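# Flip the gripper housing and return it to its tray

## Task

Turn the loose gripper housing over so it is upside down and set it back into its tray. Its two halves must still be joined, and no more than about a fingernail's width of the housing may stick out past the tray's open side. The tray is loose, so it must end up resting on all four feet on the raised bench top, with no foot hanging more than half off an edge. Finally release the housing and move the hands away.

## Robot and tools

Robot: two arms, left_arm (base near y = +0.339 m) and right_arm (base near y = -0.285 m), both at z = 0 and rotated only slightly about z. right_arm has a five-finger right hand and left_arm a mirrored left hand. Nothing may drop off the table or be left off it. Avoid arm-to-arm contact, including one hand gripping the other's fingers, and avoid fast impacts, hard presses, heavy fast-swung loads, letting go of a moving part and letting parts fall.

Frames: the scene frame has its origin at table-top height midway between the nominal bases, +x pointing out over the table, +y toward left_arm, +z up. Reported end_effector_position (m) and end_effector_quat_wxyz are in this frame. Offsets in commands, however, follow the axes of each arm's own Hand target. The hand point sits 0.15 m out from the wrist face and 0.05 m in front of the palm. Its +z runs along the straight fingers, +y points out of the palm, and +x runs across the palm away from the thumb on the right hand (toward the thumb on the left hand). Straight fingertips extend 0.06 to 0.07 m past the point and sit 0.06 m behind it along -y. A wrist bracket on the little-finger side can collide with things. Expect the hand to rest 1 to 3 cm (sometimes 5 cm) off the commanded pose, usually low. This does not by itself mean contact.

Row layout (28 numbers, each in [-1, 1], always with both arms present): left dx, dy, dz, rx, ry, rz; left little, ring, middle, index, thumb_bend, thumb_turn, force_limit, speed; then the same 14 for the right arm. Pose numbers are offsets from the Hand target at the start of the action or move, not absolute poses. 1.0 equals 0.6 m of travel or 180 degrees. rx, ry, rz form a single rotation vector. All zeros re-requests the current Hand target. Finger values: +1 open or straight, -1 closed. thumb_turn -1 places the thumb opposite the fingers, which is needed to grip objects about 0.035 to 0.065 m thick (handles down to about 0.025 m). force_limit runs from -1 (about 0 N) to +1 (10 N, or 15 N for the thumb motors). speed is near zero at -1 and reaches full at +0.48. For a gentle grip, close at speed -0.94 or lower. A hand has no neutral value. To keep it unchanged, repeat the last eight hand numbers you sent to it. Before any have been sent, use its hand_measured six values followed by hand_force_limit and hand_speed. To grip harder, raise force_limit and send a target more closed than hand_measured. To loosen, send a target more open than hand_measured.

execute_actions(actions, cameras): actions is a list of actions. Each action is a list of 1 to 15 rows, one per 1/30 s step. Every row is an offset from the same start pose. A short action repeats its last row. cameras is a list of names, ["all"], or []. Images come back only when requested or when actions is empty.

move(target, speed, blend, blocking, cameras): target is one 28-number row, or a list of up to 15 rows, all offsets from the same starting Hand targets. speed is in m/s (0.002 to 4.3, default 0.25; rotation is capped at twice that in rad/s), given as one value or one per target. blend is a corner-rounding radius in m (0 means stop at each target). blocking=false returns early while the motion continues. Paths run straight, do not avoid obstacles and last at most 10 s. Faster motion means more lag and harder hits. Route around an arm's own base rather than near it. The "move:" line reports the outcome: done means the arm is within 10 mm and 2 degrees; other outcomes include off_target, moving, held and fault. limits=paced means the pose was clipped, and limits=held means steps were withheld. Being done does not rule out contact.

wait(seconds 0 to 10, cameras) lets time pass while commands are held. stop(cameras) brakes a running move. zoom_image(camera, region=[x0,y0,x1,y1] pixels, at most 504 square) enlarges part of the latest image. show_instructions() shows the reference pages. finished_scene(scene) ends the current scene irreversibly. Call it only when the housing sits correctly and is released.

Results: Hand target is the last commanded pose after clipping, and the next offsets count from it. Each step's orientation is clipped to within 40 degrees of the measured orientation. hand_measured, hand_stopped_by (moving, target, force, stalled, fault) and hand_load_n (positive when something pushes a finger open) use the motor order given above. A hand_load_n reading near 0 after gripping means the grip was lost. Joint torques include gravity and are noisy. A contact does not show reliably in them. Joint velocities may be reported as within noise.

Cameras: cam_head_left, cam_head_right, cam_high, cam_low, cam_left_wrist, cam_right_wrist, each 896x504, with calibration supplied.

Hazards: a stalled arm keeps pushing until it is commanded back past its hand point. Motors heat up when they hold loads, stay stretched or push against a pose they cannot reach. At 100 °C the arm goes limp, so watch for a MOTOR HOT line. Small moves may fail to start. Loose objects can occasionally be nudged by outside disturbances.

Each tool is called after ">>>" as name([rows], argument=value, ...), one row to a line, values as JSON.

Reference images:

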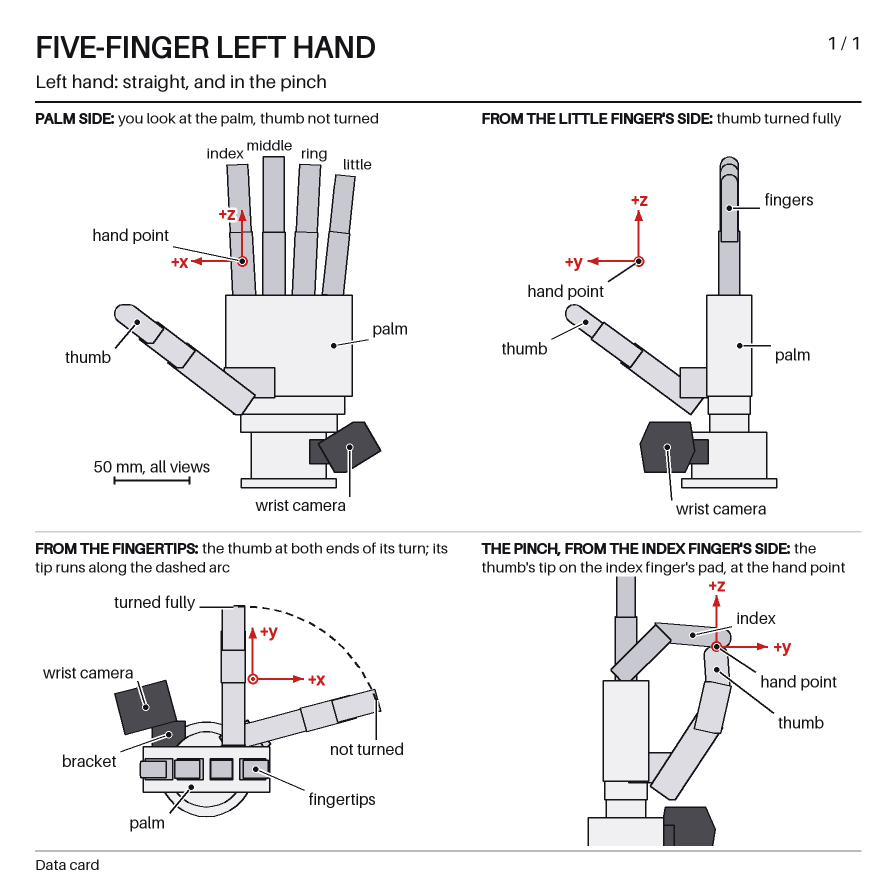

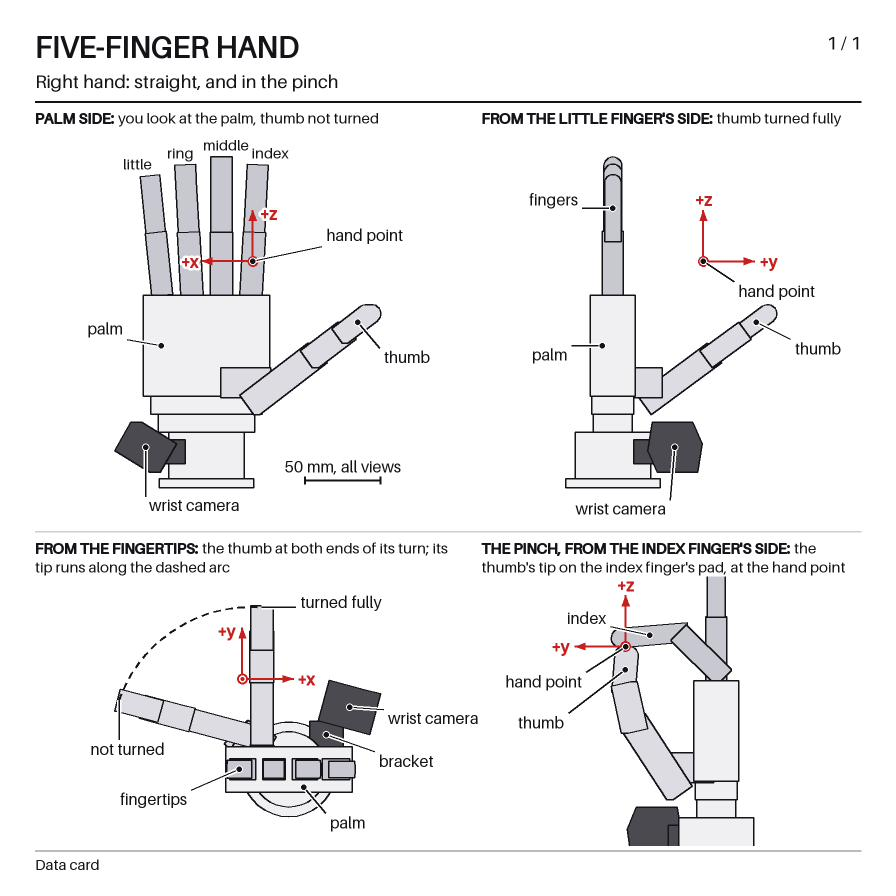

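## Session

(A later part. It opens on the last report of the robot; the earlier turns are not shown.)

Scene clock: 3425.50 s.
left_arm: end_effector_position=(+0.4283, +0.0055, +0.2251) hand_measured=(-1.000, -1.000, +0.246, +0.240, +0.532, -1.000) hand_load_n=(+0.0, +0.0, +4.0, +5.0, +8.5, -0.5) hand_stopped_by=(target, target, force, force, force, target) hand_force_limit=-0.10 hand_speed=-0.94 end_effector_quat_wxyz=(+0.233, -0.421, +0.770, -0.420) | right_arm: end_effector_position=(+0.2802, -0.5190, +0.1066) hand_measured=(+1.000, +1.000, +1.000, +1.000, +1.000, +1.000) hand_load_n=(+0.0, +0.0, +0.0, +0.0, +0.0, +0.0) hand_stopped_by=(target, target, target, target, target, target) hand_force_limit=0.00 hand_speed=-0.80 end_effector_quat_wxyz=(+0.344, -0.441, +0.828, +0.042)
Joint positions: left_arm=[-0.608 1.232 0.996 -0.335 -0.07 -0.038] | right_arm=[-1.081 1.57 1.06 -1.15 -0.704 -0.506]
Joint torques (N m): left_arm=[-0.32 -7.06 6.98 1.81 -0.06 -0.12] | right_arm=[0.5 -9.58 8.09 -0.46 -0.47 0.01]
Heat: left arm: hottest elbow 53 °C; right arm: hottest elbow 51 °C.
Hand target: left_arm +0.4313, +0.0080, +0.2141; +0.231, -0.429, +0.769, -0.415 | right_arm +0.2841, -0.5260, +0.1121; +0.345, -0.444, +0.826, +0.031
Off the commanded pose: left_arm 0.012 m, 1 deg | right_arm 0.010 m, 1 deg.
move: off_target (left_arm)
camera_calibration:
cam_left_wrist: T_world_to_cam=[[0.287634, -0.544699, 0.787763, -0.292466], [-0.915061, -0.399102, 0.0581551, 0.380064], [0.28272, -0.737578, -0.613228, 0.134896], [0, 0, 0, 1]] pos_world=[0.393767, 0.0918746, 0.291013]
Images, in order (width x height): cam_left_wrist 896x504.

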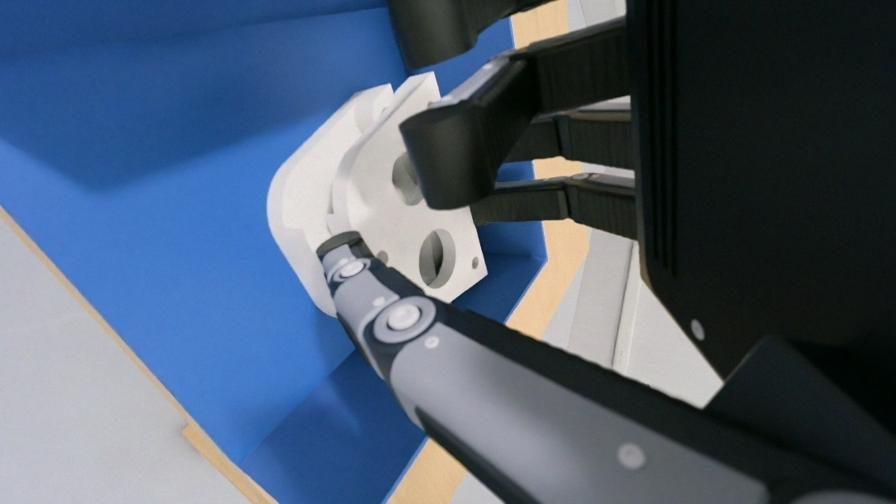

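>>> wait(seconds=0.1, cameras=["cam_head_left", "cam_head_right", "cam_high"])

>>> zoom_image(camera="cam_head_left", region=[435, 180, 505, 245])

>>> zoom_image(camera="cam_head_right", region=[430, 170, 515, 245])

>>> zoom_image(camera="cam_high", region=[270, 120, 400, 240])

Scene clock: 3446.90 s.
left_arm: end_effector_position=(+0.4283, +0.0055, +0.2251) hand_measured=(-1.000, -1.000, +0.246, +0.240, +0.532, -1.000) hand_load_n=(+0.0, +0.0, +4.5, +5.0, +8.5, -0.5) hand_stopped_by=(target, target, force, force, force, target) hand_force_limit=-0.10 hand_speed=-0.94 end_effector_quat_wxyz=(+0.233, -0.421, +0.770, -0.420) | right_arm: end_effector_position=(+0.2802, -0.5190, +0.1066) hand_measured=(+1.000, +1.000, +1.000, +1.000, +1.000, +1.000) hand_load_n=(+0.0, +0.0, +0.0, +0.0, +0.0, +0.0) hand_stopped_by=(target, target, target, target, target, target) hand_force_limit=0.00 hand_speed=-0.80 end_effector_quat_wxyz=(+0.344, -0.441, +0.828, +0.042)
Joint positions: left_arm=[-0.608 1.232 0.996 -0.335 -0.07 -0.038] | right_arm=[-1.081 1.57 1.06 -1.15 -0.704 -0.506]
Joint torques (N m): left_arm=[-0.38 -7 6.97 1.81 -0.06 -0.11] | right_arm=[0.56 -9.64 8.09 -0.46 -0.47 0.01]
Heat: left arm: hottest elbow 53 °C; right arm: hottest elbow 51 °C.
Hand target: left_arm +0.4313, +0.0080, +0.2141; +0.231, -0.429, +0.769, -0.415 | right_arm +0.2841, -0.5260, +0.1121; +0.345, -0.444, +0.826, +0.031
Off the commanded pose: left_arm 0.012 m, 1 deg | right_arm 0.010 m, 1 deg.
wait: 0.10 s; at rest from the start
Images, in order (width x height): cam_head_left 896x504, cam_head_right 896x504, cam_high 896x504.

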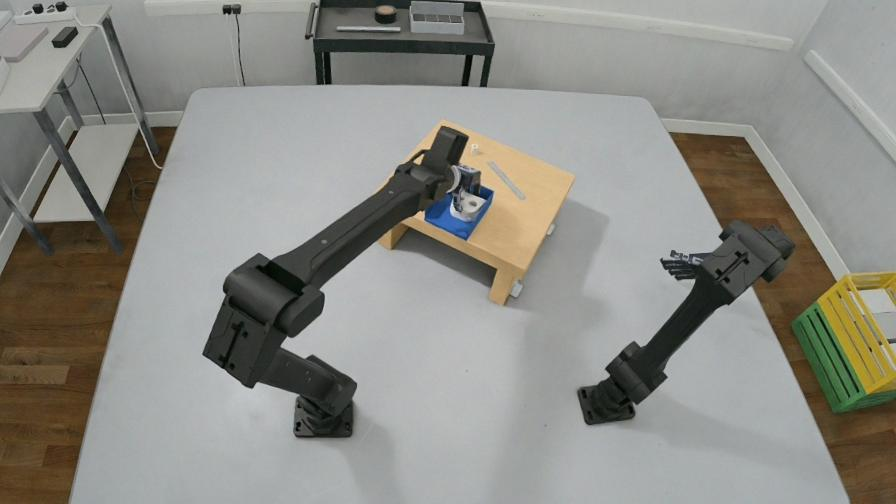

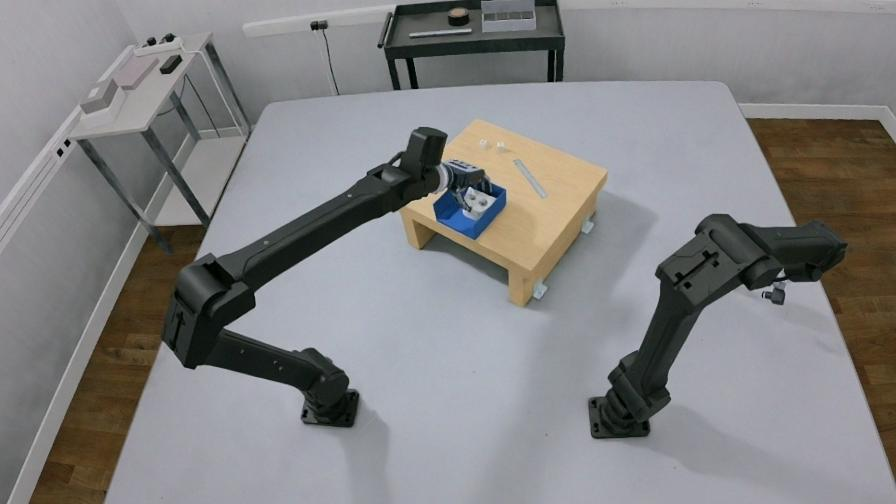

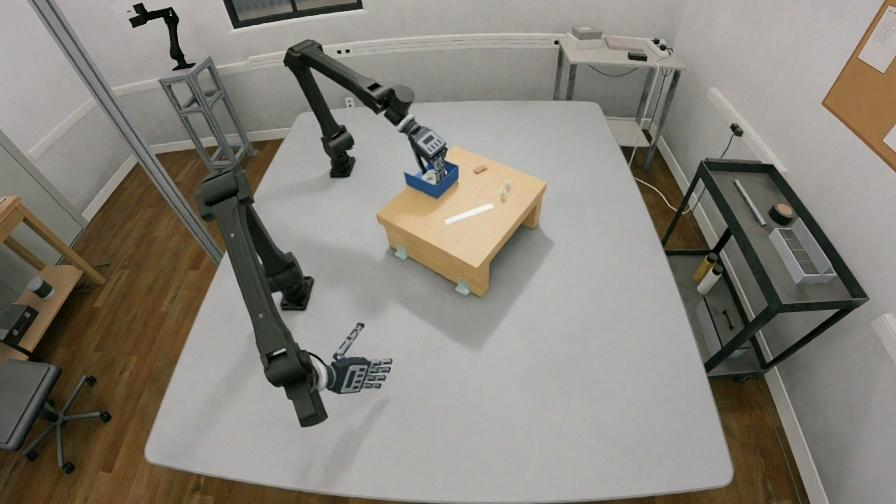

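Scaled by 7.200 from the camera's 896x504 image, which has a finer 1280x720 frame.

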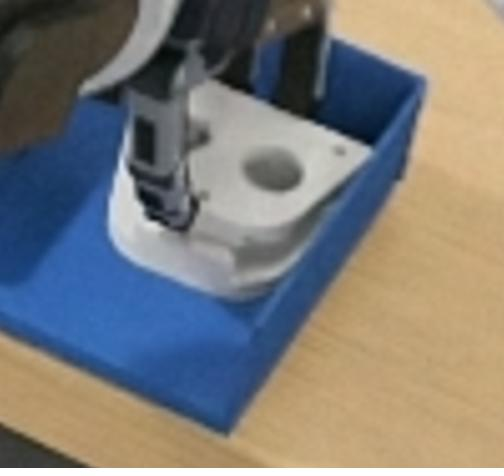

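Scaled by 5.929 from the camera's 896x504 image, which has a finer 1280x720 frame.

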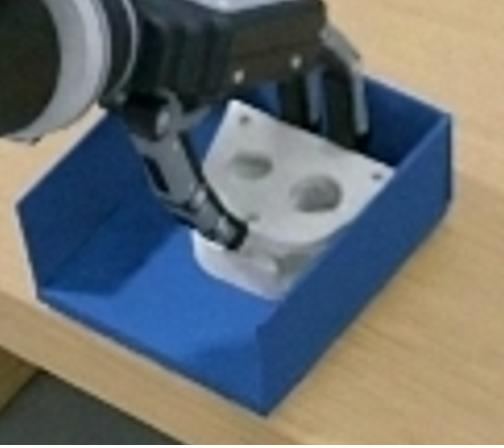

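Scaled by 3.877 from the camera's 896x504 image, which has a finer 1280x720 frame.

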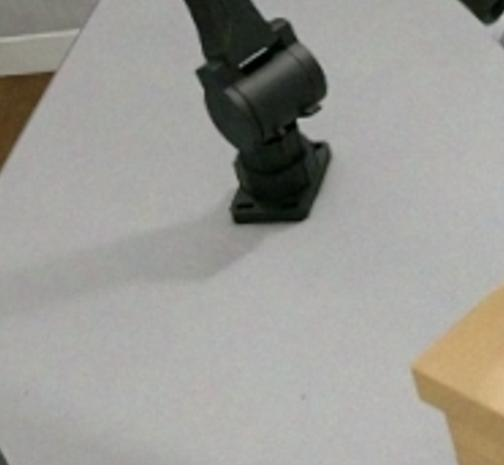

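>>> zoom_image(camera="cam_head_left", region=[446, 188, 492, 226])

>>> zoom_image(camera="cam_head_right", region=[455, 182, 501, 226])

>>> zoom_image(camera="cam_high", region=[400, 140, 470, 205])

Scaled by 10.957 from the camera's 896x504 image, which has a finer 1280x720 frame.

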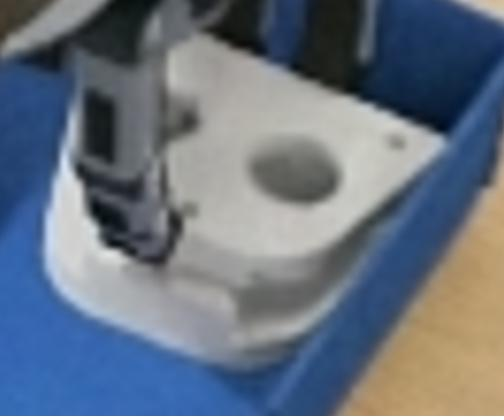

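Scaled by 10.957 from the camera's 896x504 image, which has a finer 1280x720 frame.

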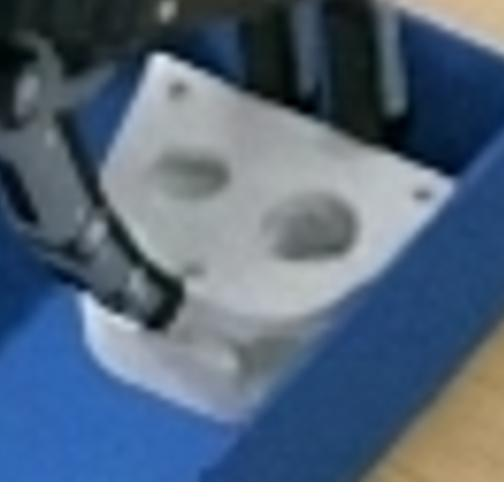

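Scaled by 7.200 from the camera's 896x504 image, which has a finer 1280x720 frame.

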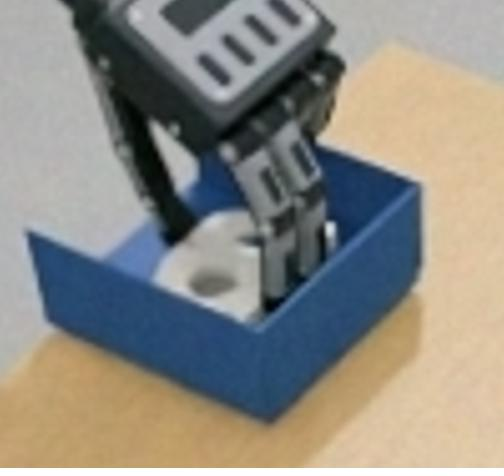

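>>> move(target=[0, 0.00558, 0.00367, 0, 0, 0, -1, -1, 0.21, 0.21, 0.40, -1, -0.1, -0.94, 0, 0, 0, 0, 0, 0, 1, 1, 1, 1, 1, 1, 0, -0.8], speed=0.03, cameras=["cam_left_wrist"])

>>> zoom_image(camera="cam_left_wrist", region=[340, 40, 560, 320])

Scene clock: 3538.07 s.
left_arm: end_effector_position=(+0.4291, +0.0048, +0.2247) hand_measured=(-1.000, -1.000, +0.246, +0.240, +0.532, -1.000) hand_load_n=(+0.5, +0.0, +4.5, +5.0, +8.0, -0.5) hand_stopped_by=(target, target, force, force, force, target) hand_force_limit=-0.10 hand_speed=-0.94 end_effector_quat_wxyz=(+0.234, -0.420, +0.768, -0.423) | right_arm: end_effector_position=(+0.2802, -0.5190, +0.1066) hand_measured=(+1.000, +1.000, +1.000, +1.000, +1.000, +1.000) hand_load_n=(+0.5, +0.0, +0.0, +0.0, +0.0, +0.0) hand_stopped_by=(target, target, target, target, target, target) hand_force_limit=0.00 hand_speed=-0.80 end_effector_quat_wxyz=(+0.344, -0.441, +0.828, +0.042)
Joint positions: left_arm=[-0.608 1.232 0.99 -0.322 -0.07 -0.039] | right_arm=[-1.081 1.57 1.06 -1.15 -0.704 -0.506]
Joint torques (N m): left_arm=[-0.26 -6.83 6.78 1.78 -0.06 -0.11] | right_arm=[0.56 -9.64 8.08 -0.47 -0.47 0]
Heat: left arm: hottest elbow 53 °C; right arm: hottest elbow 51 °C.
Hand target: left_arm +0.4313, +0.0080, +0.2101; +0.231, -0.429, +0.768, -0.415 | right_arm +0.2841, -0.5260, +0.1121; +0.345, -0.444, +0.826, +0.031
Off the commanded pose: left_arm 0.015 m, 1 deg | right_arm 0.010 m, 1 deg.
move: off_target (left_arm)
camera_calibration:
cam_left_wrist: T_world_to_cam=[[0.283268, -0.540554, 0.792187, -0.291881], [-0.915253, -0.399116, 0.0549339, 0.38135], [0.28648, -0.740613, -0.6078, 0.131028], [0, 0, 0, 1]] pos_world=[0.394176, 0.0914666, 0.289914]
Images, in order (width x height): cam_left_wrist 896x504.

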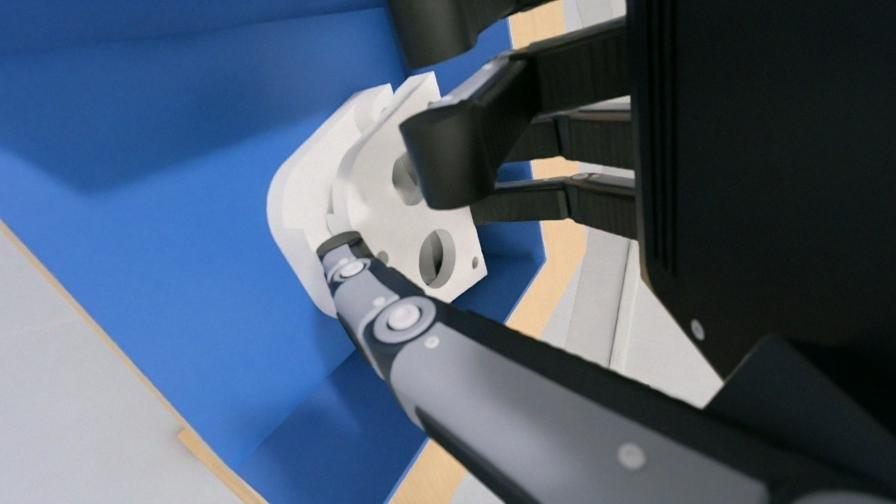

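Scaled by 1.800 from the camera's 896x504 image, which has a finer 1280x720 frame.

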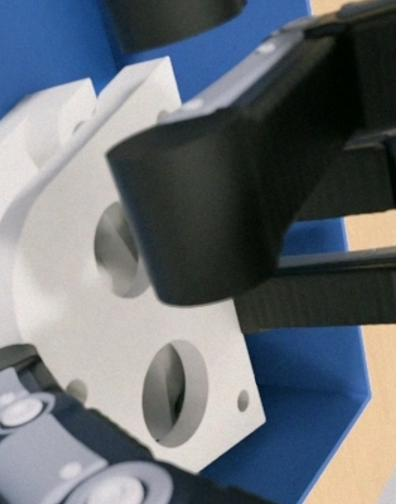

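>>> zoom_image(camera="cam_left_wrist", region=[370, 55, 450, 135])

>>> zoom_image(camera="cam_left_wrist", region=[255, 80, 395, 320])

Scaled by 6.300 from the camera's 896x504 image, which has a finer 1280x720 frame.

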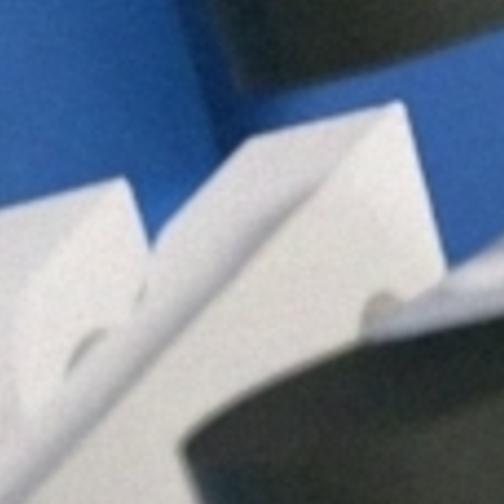

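Scaled by 2.100 from the camera's 896x504 image, which has a finer 1280x720 frame.

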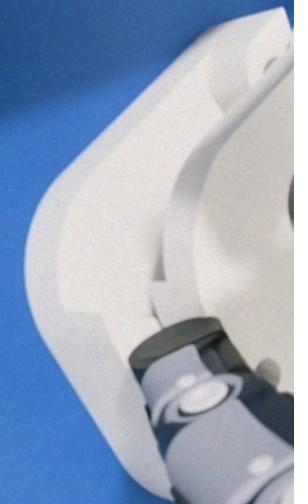

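>>> move([
  [0, -0.0279, -0.0184, 0, 0, 0, -1, -1, 0.21, 0.21, 0.40, -1, -0.1, -0.94, 0, 0, 0, 0, 0, 0, 1, 1, 1, 1, 1, 1, 0, -0.8],
  [0, -0.139, -0.0918, 0, 0, 0, -1, -1, 0.21, 0.21, 0.40, -1, -0.1, -0.94, 0, 0, 0, 0, 0, 0, 1, 1, 1, 1, 1, 1, 0, -0.8],
], speed=0.06, cameras=["cam_left_wrist", "cam_head_left", "cam_head_right"])

>>> zoom_image(camera="cam_left_wrist", region=[240, 40, 560, 320])

>>> zoom_image(camera="cam_head_left", region=[435, 180, 505, 245])

>>> zoom_image(camera="cam_head_right", region=[440, 180, 510, 245])

Scene clock: 3593.87 s.
left_arm: end_effector_position=(+0.4180, +0.0129, +0.2683) hand_measured=(-1.000, -1.000, +0.246, +0.240, +0.532, -1.000) hand_load_n=(+0.0, +0.0, +4.0, +5.5, +8.5, -0.5) hand_stopped_by=(target, target, force, force, force, target) hand_force_limit=-0.10 hand_speed=-0.94 end_effector_quat_wxyz=(+0.217, -0.431, +0.785, -0.388) | right_arm: end_effector_position=(+0.2802, -0.5190, +0.1066) hand_measured=(+1.000, +1.000, +1.000, +1.000, +1.000, +1.000) hand_load_n=(+0.0, +0.0, +0.0, +0.0, +0.0, +0.0) hand_stopped_by=(target, target, target, target, target, target) hand_force_limit=0.00 hand_speed=-0.80 end_effector_quat_wxyz=(+0.344, -0.441, +0.828, +0.042)
Joint positions: left_arm=[-0.608 1.217 1.138 -0.573 -0.07 -0.046] | right_arm=[-1.081 1.57 1.06 -1.15 -0.704 -0.506]
Joint torques (N m): left_arm=[-0.38 -9.05 12.48 0.96 -0.06 -0.04] | right_arm=[0.56 -9.58 8.09 -0.46 -0.47 0]
Heat: left arm: hottest elbow 53 °C; right arm: hottest elbow 51 °C.
Hand target: left_arm +0.4311, +0.0082, +0.3102; +0.231, -0.429, +0.768, -0.415 | right_arm +0.2841, -0.5260, +0.1121; +0.345, -0.444, +0.826, +0.031
Off the commanded pose: left_arm 0.044 m, 4 deg | right_arm 0.010 m, 1 deg.
move: off_target (left_arm)
camera_calibration:
cam_left_wrist: T_world_to_cam=[[0.342423, -0.576642, 0.741775, -0.32969], [-0.90768, -0.406906, 0.102688, 0.356147], [0.242619, -0.708457, -0.66274, 0.199504], [0, 0, 0, 1]] pos_world=[0.387757, 0.0961452, 0.340204]
Images, in order (width x height): cam_head_left 896x504, cam_head_right 896x504, cam_left_wrist 896x504.

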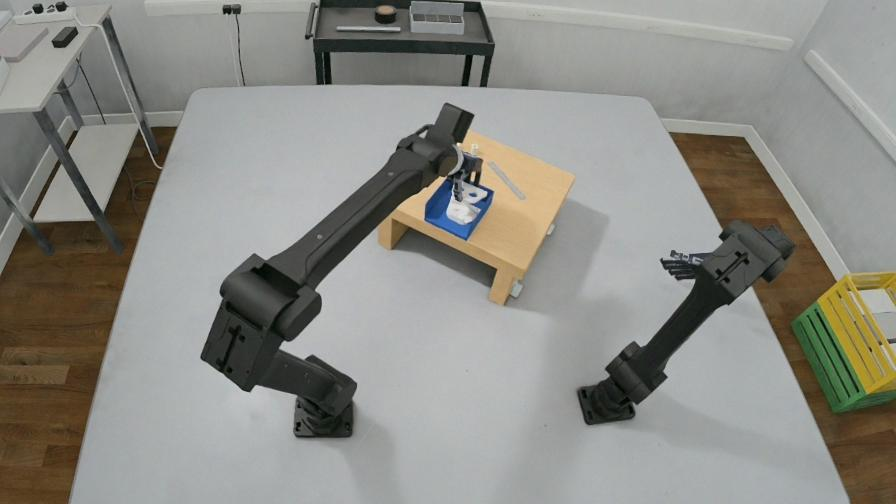

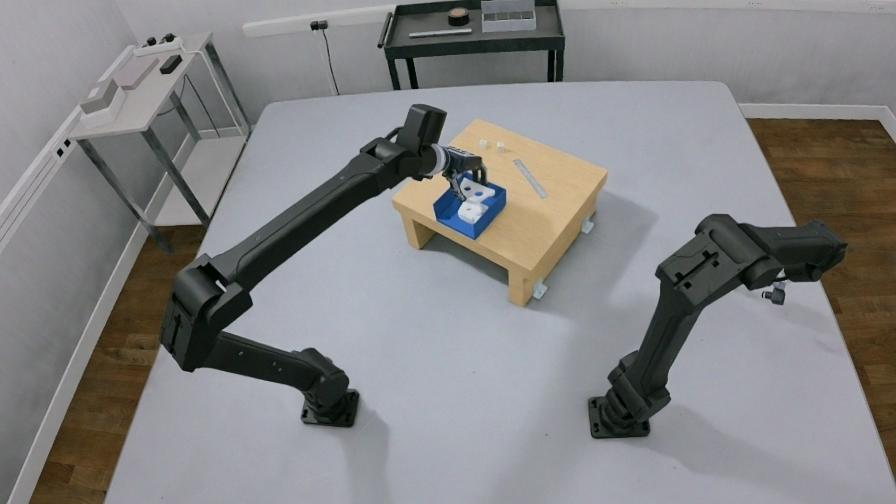

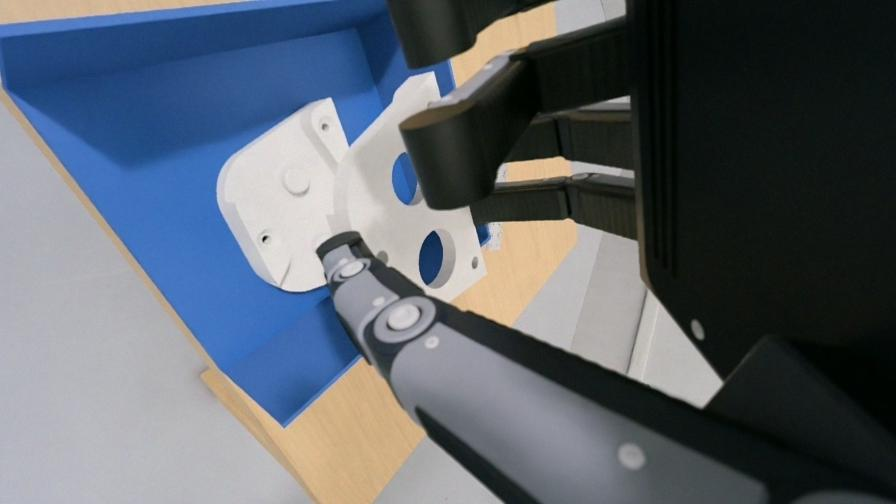

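Scaled by 1.575 from the camera's 896x504 image, which has a finer 1280x720 frame.

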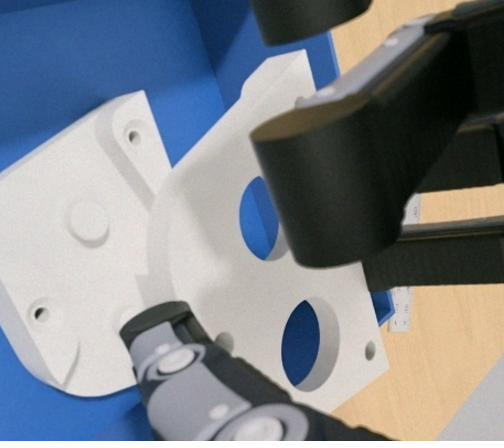

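Scaled by 7.200 from the camera's 896x504 image, which has a finer 1280x720 frame.

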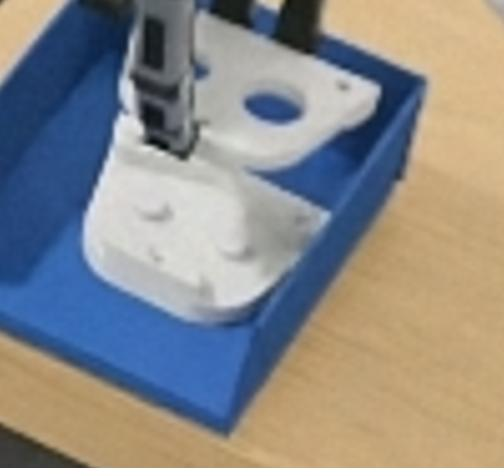

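Scaled by 7.200 from the camera's 896x504 image, which has a finer 1280x720 frame.

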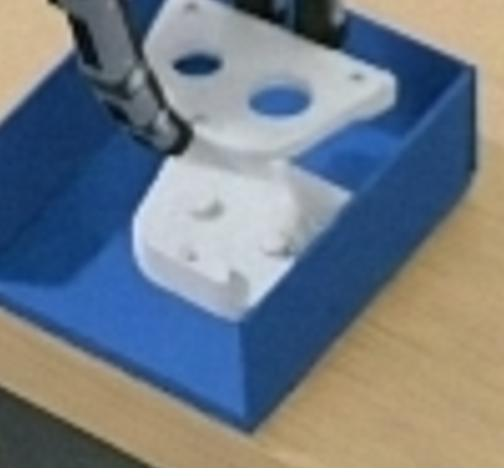

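>>> zoom_image(camera="cam_left_wrist", region=[210, 90, 360, 300])

>>> zoom_image(camera="cam_left_wrist", region=[330, 50, 500, 310])

Scaled by 2.400 from the camera's 896x504 image, which has a finer 1280x720 frame.

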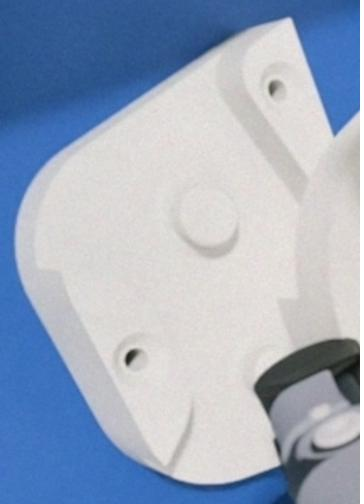

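Scaled by 1.938 from the camera's 896x504 image, which has a finer 1280x720 frame.

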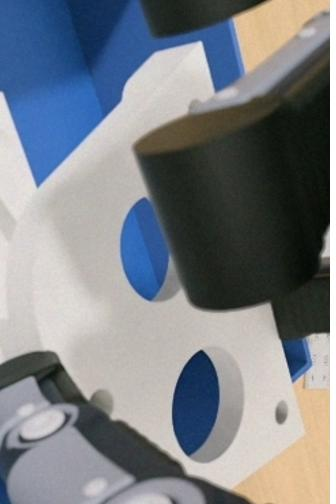

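>>> zoom_image(camera="cam_left_wrist", region=[370, 55, 450, 135])

Scaled by 6.300 from the camera's 896x504 image, which has a finer 1280x720 frame.

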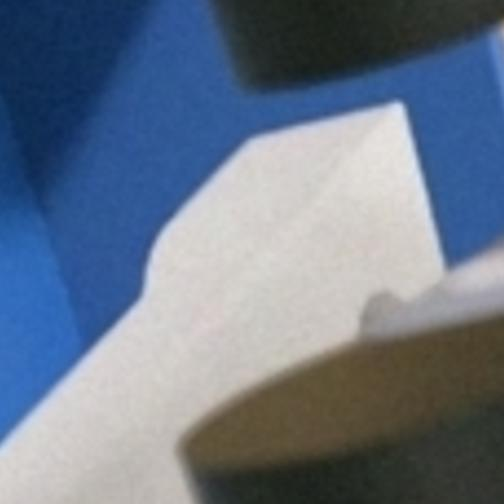

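>>> move(target=[-0.0039, 0.1150, 0.0504, 0, 0, 0, -1, -1, 0.21, 0.21, 0.40, -1, -0.1, -0.94, 0, 0, 0, 0, 0, 0, 1, 1, 1, 1, 1, 1, 0, -0.8], speed=0.06, cameras=["cam_left_wrist"])

>>> zoom_image(camera="cam_left_wrist", region=[230, 60, 450, 320])

Scene clock: 3814.53 s.
left_arm: end_effector_position=(+0.4189, +0.0140, +0.2304) hand_measured=(-1.000, -1.000, +0.246, +0.240, +0.532, -1.000) hand_load_n=(+0.0, +0.0, +4.5, +5.0, +8.5, -0.5) hand_stopped_by=(target, target, force, force, force, target) hand_force_limit=-0.10 hand_speed=-0.94 end_effector_quat_wxyz=(+0.226, -0.428, +0.775, -0.407) | right_arm: end_effector_position=(+0.2802, -0.5190, +0.1066) hand_measured=(+1.000, +1.000, +1.000, +1.000, +1.000, +1.000) hand_load_n=(+0.0, +0.0, +0.0, +0.0, +0.0, +0.0) hand_stopped_by=(target, target, target, target, target, target) hand_force_limit=0.00 hand_speed=-0.80 end_effector_quat_wxyz=(+0.344, -0.441, +0.828, +0.042)
Joint positions: left_arm=[-0.605 1.208 1.007 -0.404 -0.07 -0.046] | right_arm=[-1.081 1.57 1.06 -1.15 -0.704 -0.506]
Joint torques (N m): left_arm=[-0.38 -8.7 7.45 1.85 0.04 -0.02] | right_arm=[0.56 -9.58 8.09 -0.46 -0.47 0]
Motor temperatures (°C): left_arm=[35 37 63 34 38 32] | right_arm=[37 39 51 35 35 33]
Heat: left arm: hottest elbow 63 °C; right arm: hottest elbow 51 °C.
Hand target: left_arm +0.4215, +0.0167, +0.2357; +0.231, -0.429, +0.769, -0.415 | right_arm +0.2841, -0.5260, +0.1121; +0.345, -0.444, +0.826, +0.031
Off the commanded pose: left_arm 0.007 m, 1 deg | right_arm 0.010 m, 1 deg.
move: done
camera_calibration:
cam_left_wrist: T_world_to_cam=[[0.315332, -0.554203, 0.770341, -0.296814], [-0.910038, -0.406753, 0.0798874, 0.367464], [0.269065, -0.726231, -0.632608, 0.157151], [0, 0, 0, 1]] pos_world=[0.385718, 0.0991002, 0.298707]
Images, in order (width x height): cam_left_wrist 896x504.

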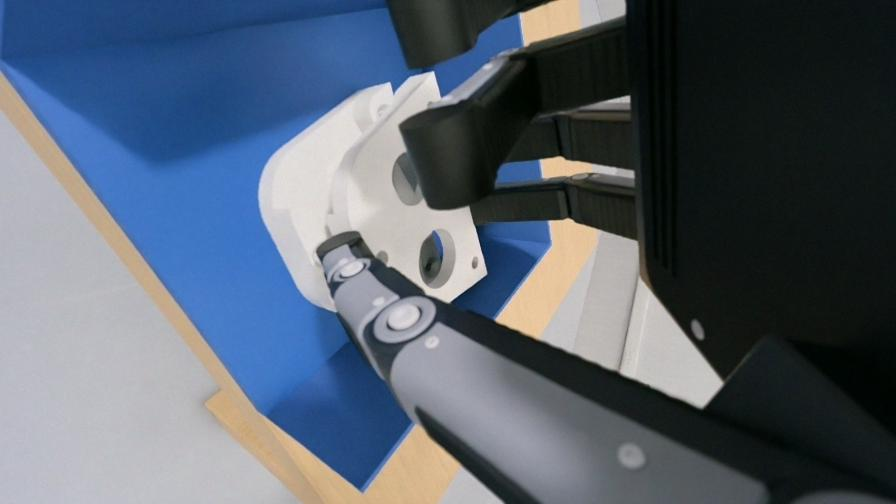

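Scaled by 1.938 from the camera's 896x504 image, which has a finer 1280x720 frame.

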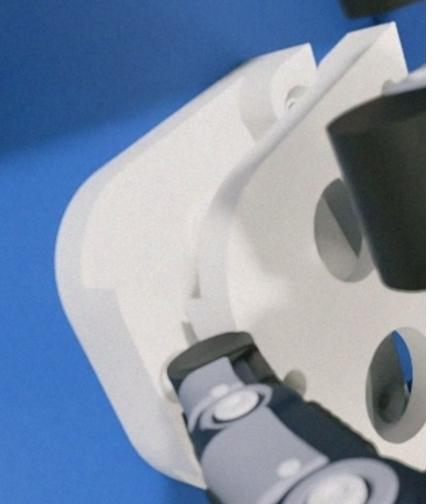

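>>> zoom_image(camera="cam_left_wrist", region=[380, 130, 500, 310])

Scaled by 2.800 from the camera's 896x504 image, which has a finer 1280x720 frame.

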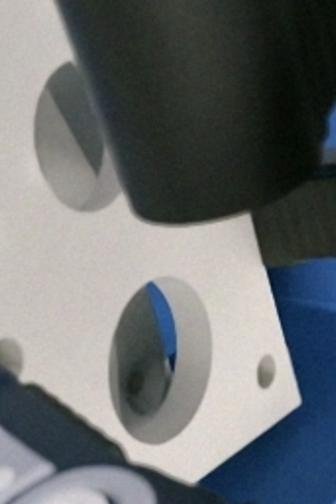

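>>> wait(seconds=0.1, cameras=["cam_head_left", "cam_head_right", "cam_high"])

>>> zoom_image(camera="cam_head_left", region=[436, 186, 492, 240])

>>> zoom_image(camera="cam_head_right", region=[450, 180, 506, 234])

>>> zoom_image(camera="cam_high", region=[400, 150, 464, 202])

Scene clock: 3850.07 s.
left_arm: end_effector_position=(+0.4189, +0.0140, +0.2304) hand_measured=(-1.000, -1.000, +0.246, +0.240, +0.532, -1.000) hand_load_n=(+0.0, +0.0, +4.0, +5.0, +8.0, -0.5) hand_stopped_by=(target, target, force, force, force, target) hand_force_limit=-0.10 hand_speed=-0.94 end_effector_quat_wxyz=(+0.226, -0.428, +0.775, -0.407) | right_arm: end_effector_position=(+0.2802, -0.5190, +0.1066) hand_measured=(+1.000, +1.000, +1.000, +1.000, +1.000, +1.000) hand_load_n=(+0.0, +0.0, +0.0, +0.0, +0.0, +0.0) hand_stopped_by=(target, target, target, target, target, target) hand_force_limit=0.00 hand_speed=-0.80 end_effector_quat_wxyz=(+0.344, -0.441, +0.828, +0.042)
Joint positions: left_arm=[-0.605 1.208 1.007 -0.404 -0.07 -0.046] | right_arm=[-1.081 1.57 1.06 -1.15 -0.704 -0.506]
Joint torques (N m): left_arm=[-0.32 -8.76 7.43 1.88 0.04 -0.03] | right_arm=[0.56 -9.58 8.08 -0.46 -0.47 0]
Motor temperatures (°C): left_arm=[35 36 59 34 38 32] | right_arm=[37 39 51 35 35 33]
Heat: left arm: hottest elbow 59 °C; right arm: hottest elbow 51 °C.
Hand target: left_arm +0.4215, +0.0167, +0.2357; +0.231, -0.429, +0.769, -0.415 | right_arm +0.2841, -0.5260, +0.1121; +0.345, -0.444, +0.826, +0.031
Off the commanded pose: left_arm 0.007 m, 1 deg | right_arm 0.010 m, 1 deg.
wait: 0.10 s; at rest from the start
Images, in order (width x height): cam_head_left 896x504, cam_head_right 896x504, cam_high 896x504.

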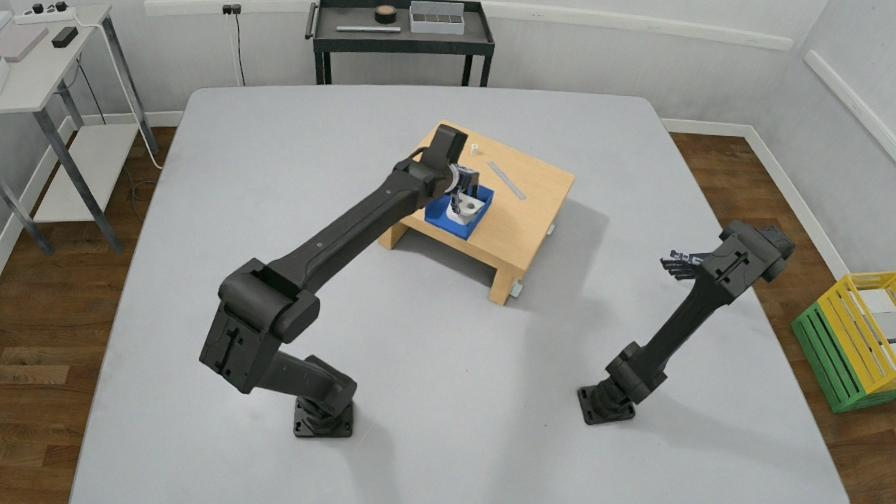

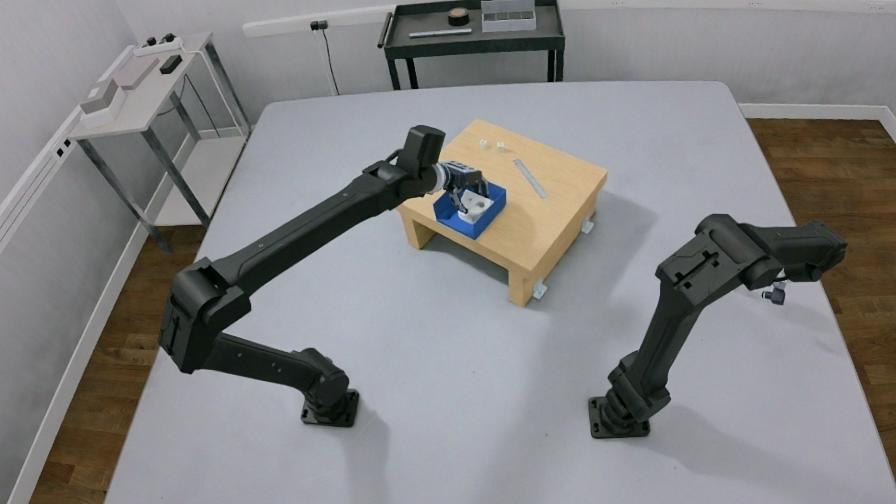

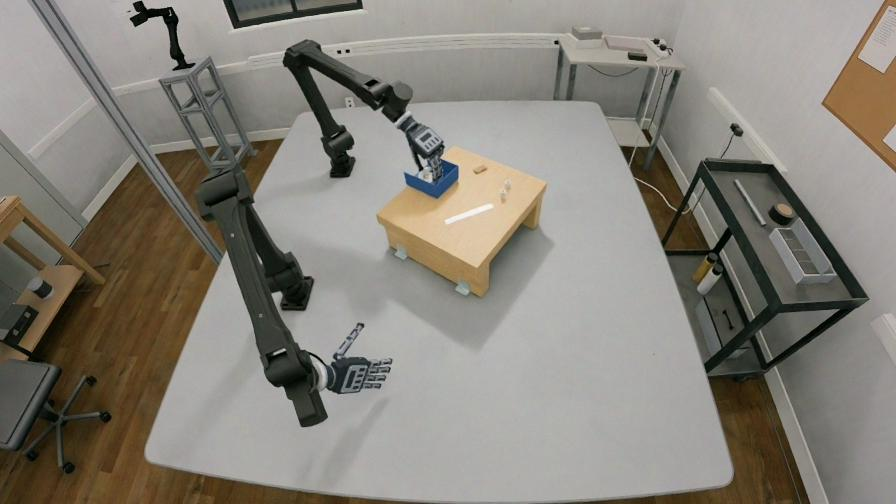

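Scaled by 9.000 from the camera's 896x504 image, which has a finer 1280x720 frame.

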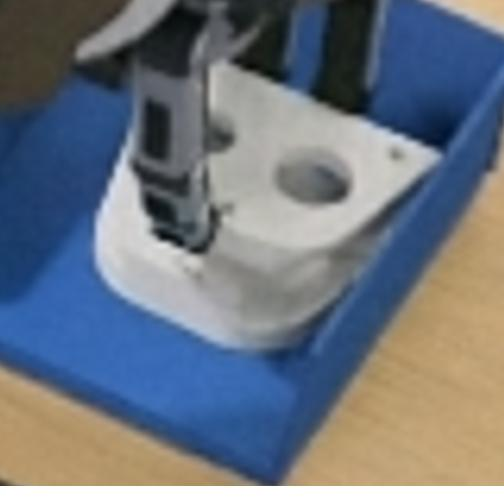

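Scaled by 9.000 from the camera's 896x504 image, which has a finer 1280x720 frame.

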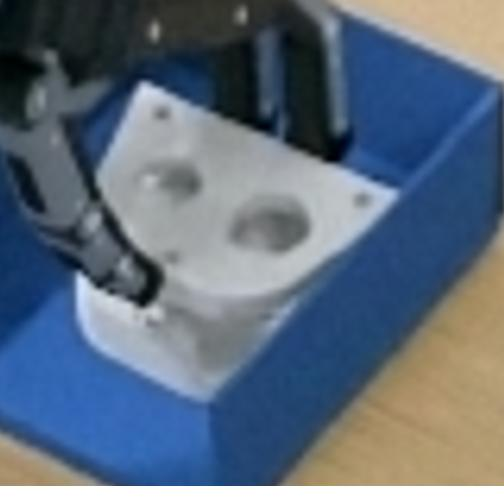

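Scaled by 7.875 from the camera's 896x504 image, which has a finer 1280x720 frame.

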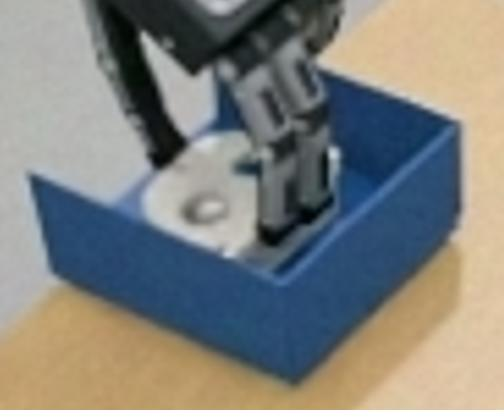

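>>> zoom_image(camera="cam_left_wrist", region=[340, 60, 440, 130])

>>> zoom_image(camera="cam_left_wrist", region=[250, 80, 370, 200])

This scene's latest camera images include none from cam_left_wrist. They are from: cam_head_left, cam_head_right, cam_high. cam_left_wrist's image comes with the result of a call that names it in "cameras".

This scene's latest camera images include none from cam_left_wrist. They are from: cam_head_left, cam_head_right, cam_high. cam_left_wrist's image comes with the result of a call that names it in "cameras".

>>> wait(seconds=0.1, cameras=["cam_left_wrist"])

>>> zoom_image(camera="cam_left_wrist", region=[340, 60, 440, 130])

>>> zoom_image(camera="cam_left_wrist", region=[250, 80, 400, 200])

>>> zoom_image(camera="cam_left_wrist", region=[410, 220, 460, 300])

Scene clock: 3899.07 s.
left_arm: end_effector_position=(+0.4189, +0.0140, +0.2304) hand_measured=(-1.000, -1.000, +0.246, +0.240, +0.532, -1.000) hand_load_n=(+0.0, +0.0, +4.0, +5.0, +8.5, -0.5) hand_stopped_by=(target, target, force, force, force, target) hand_force_limit=-0.10 hand_speed=-0.94 end_effector_quat_wxyz=(+0.226, -0.428, +0.775, -0.407) | right_arm: end_effector_position=(+0.2802, -0.5190, +0.1066) hand_measured=(+1.000, +1.000, +1.000, +1.000, +1.000, +1.000) hand_load_n=(+0.5, +0.0, +0.0, +0.0, +0.0, +0.0) hand_stopped_by=(target, target, target, target, target, target) hand_force_limit=0.00 hand_speed=-0.80 end_effector_quat_wxyz=(+0.344, -0.441, +0.828, +0.042)
Joint positions: left_arm=[-0.605 1.208 1.007 -0.404 -0.07 -0.046] | right_arm=[-1.081 1.57 1.06 -1.15 -0.704 -0.506]
Joint torques (N m): left_arm=[-0.32 -8.82 7.42 1.87 0.05 -0.02] | right_arm=[0.56 -9.58 8.09 -0.46 -0.47 0]
Motor temperatures (°C): left_arm=[35 36 57 34 38 32] | right_arm=[37 39 51 35 35 33]
Heat: left arm: hottest elbow 57 °C; right arm: hottest elbow 51 °C.
Hand target: left_arm +0.4215, +0.0167, +0.2357; +0.231, -0.429, +0.769, -0.415 | right_arm +0.2841, -0.5260, +0.1121; +0.345, -0.444, +0.826, +0.031
Off the commanded pose: left_arm 0.007 m, 1 deg | right_arm 0.010 m, 1 deg.
wait: 0.10 s; at rest from the start
camera_calibration:
cam_left_wrist: T_world_to_cam=[[0.315332, -0.554203, 0.770341, -0.296814], [-0.910038, -0.406753, 0.0798874, 0.367464], [0.269065, -0.726231, -0.632608, 0.157151], [0, 0, 0, 1]] pos_world=[0.385718, 0.0991002, 0.298707]
Images, in order (width x height): cam_left_wrist 896x504.

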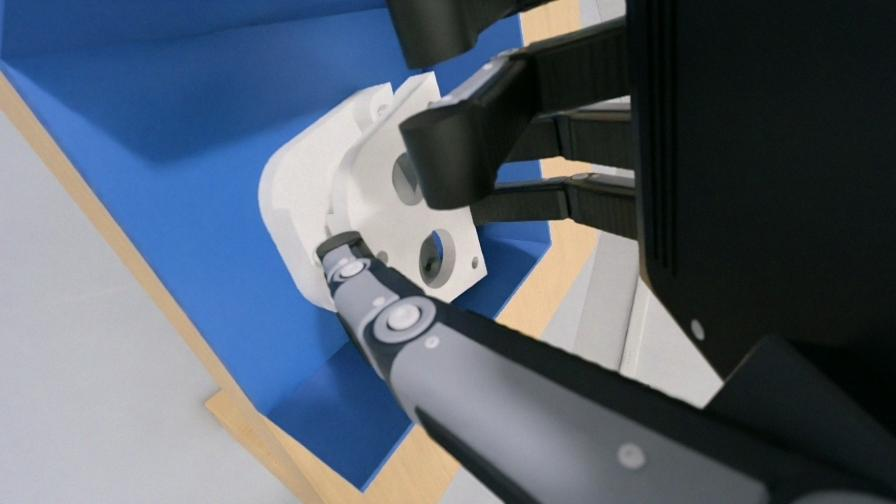

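Scaled by 5.040 from the camera's 896x504 image, which has a finer 1280x720 frame.

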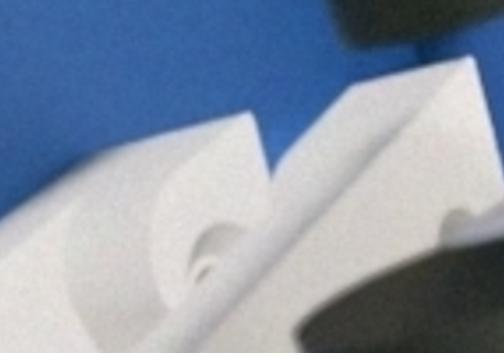

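Scaled by 3.360 from the camera's 896x504 image, which has a finer 1280x720 frame.

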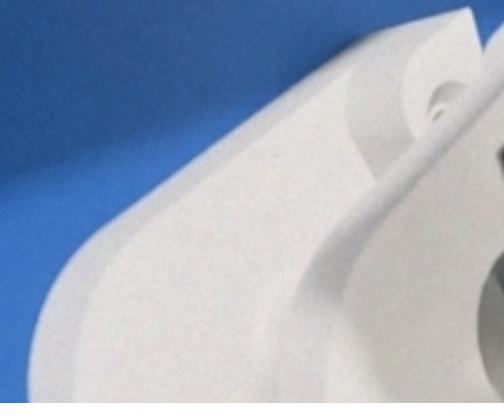

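Scaled by 6.300 from the camera's 896x504 image, which has a finer 1280x720 frame.

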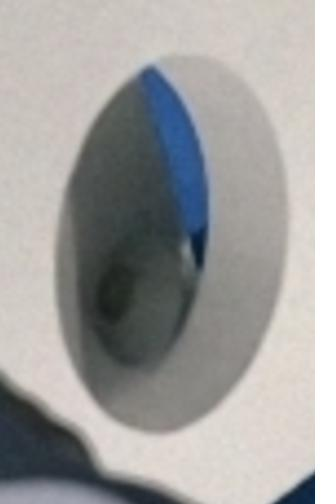

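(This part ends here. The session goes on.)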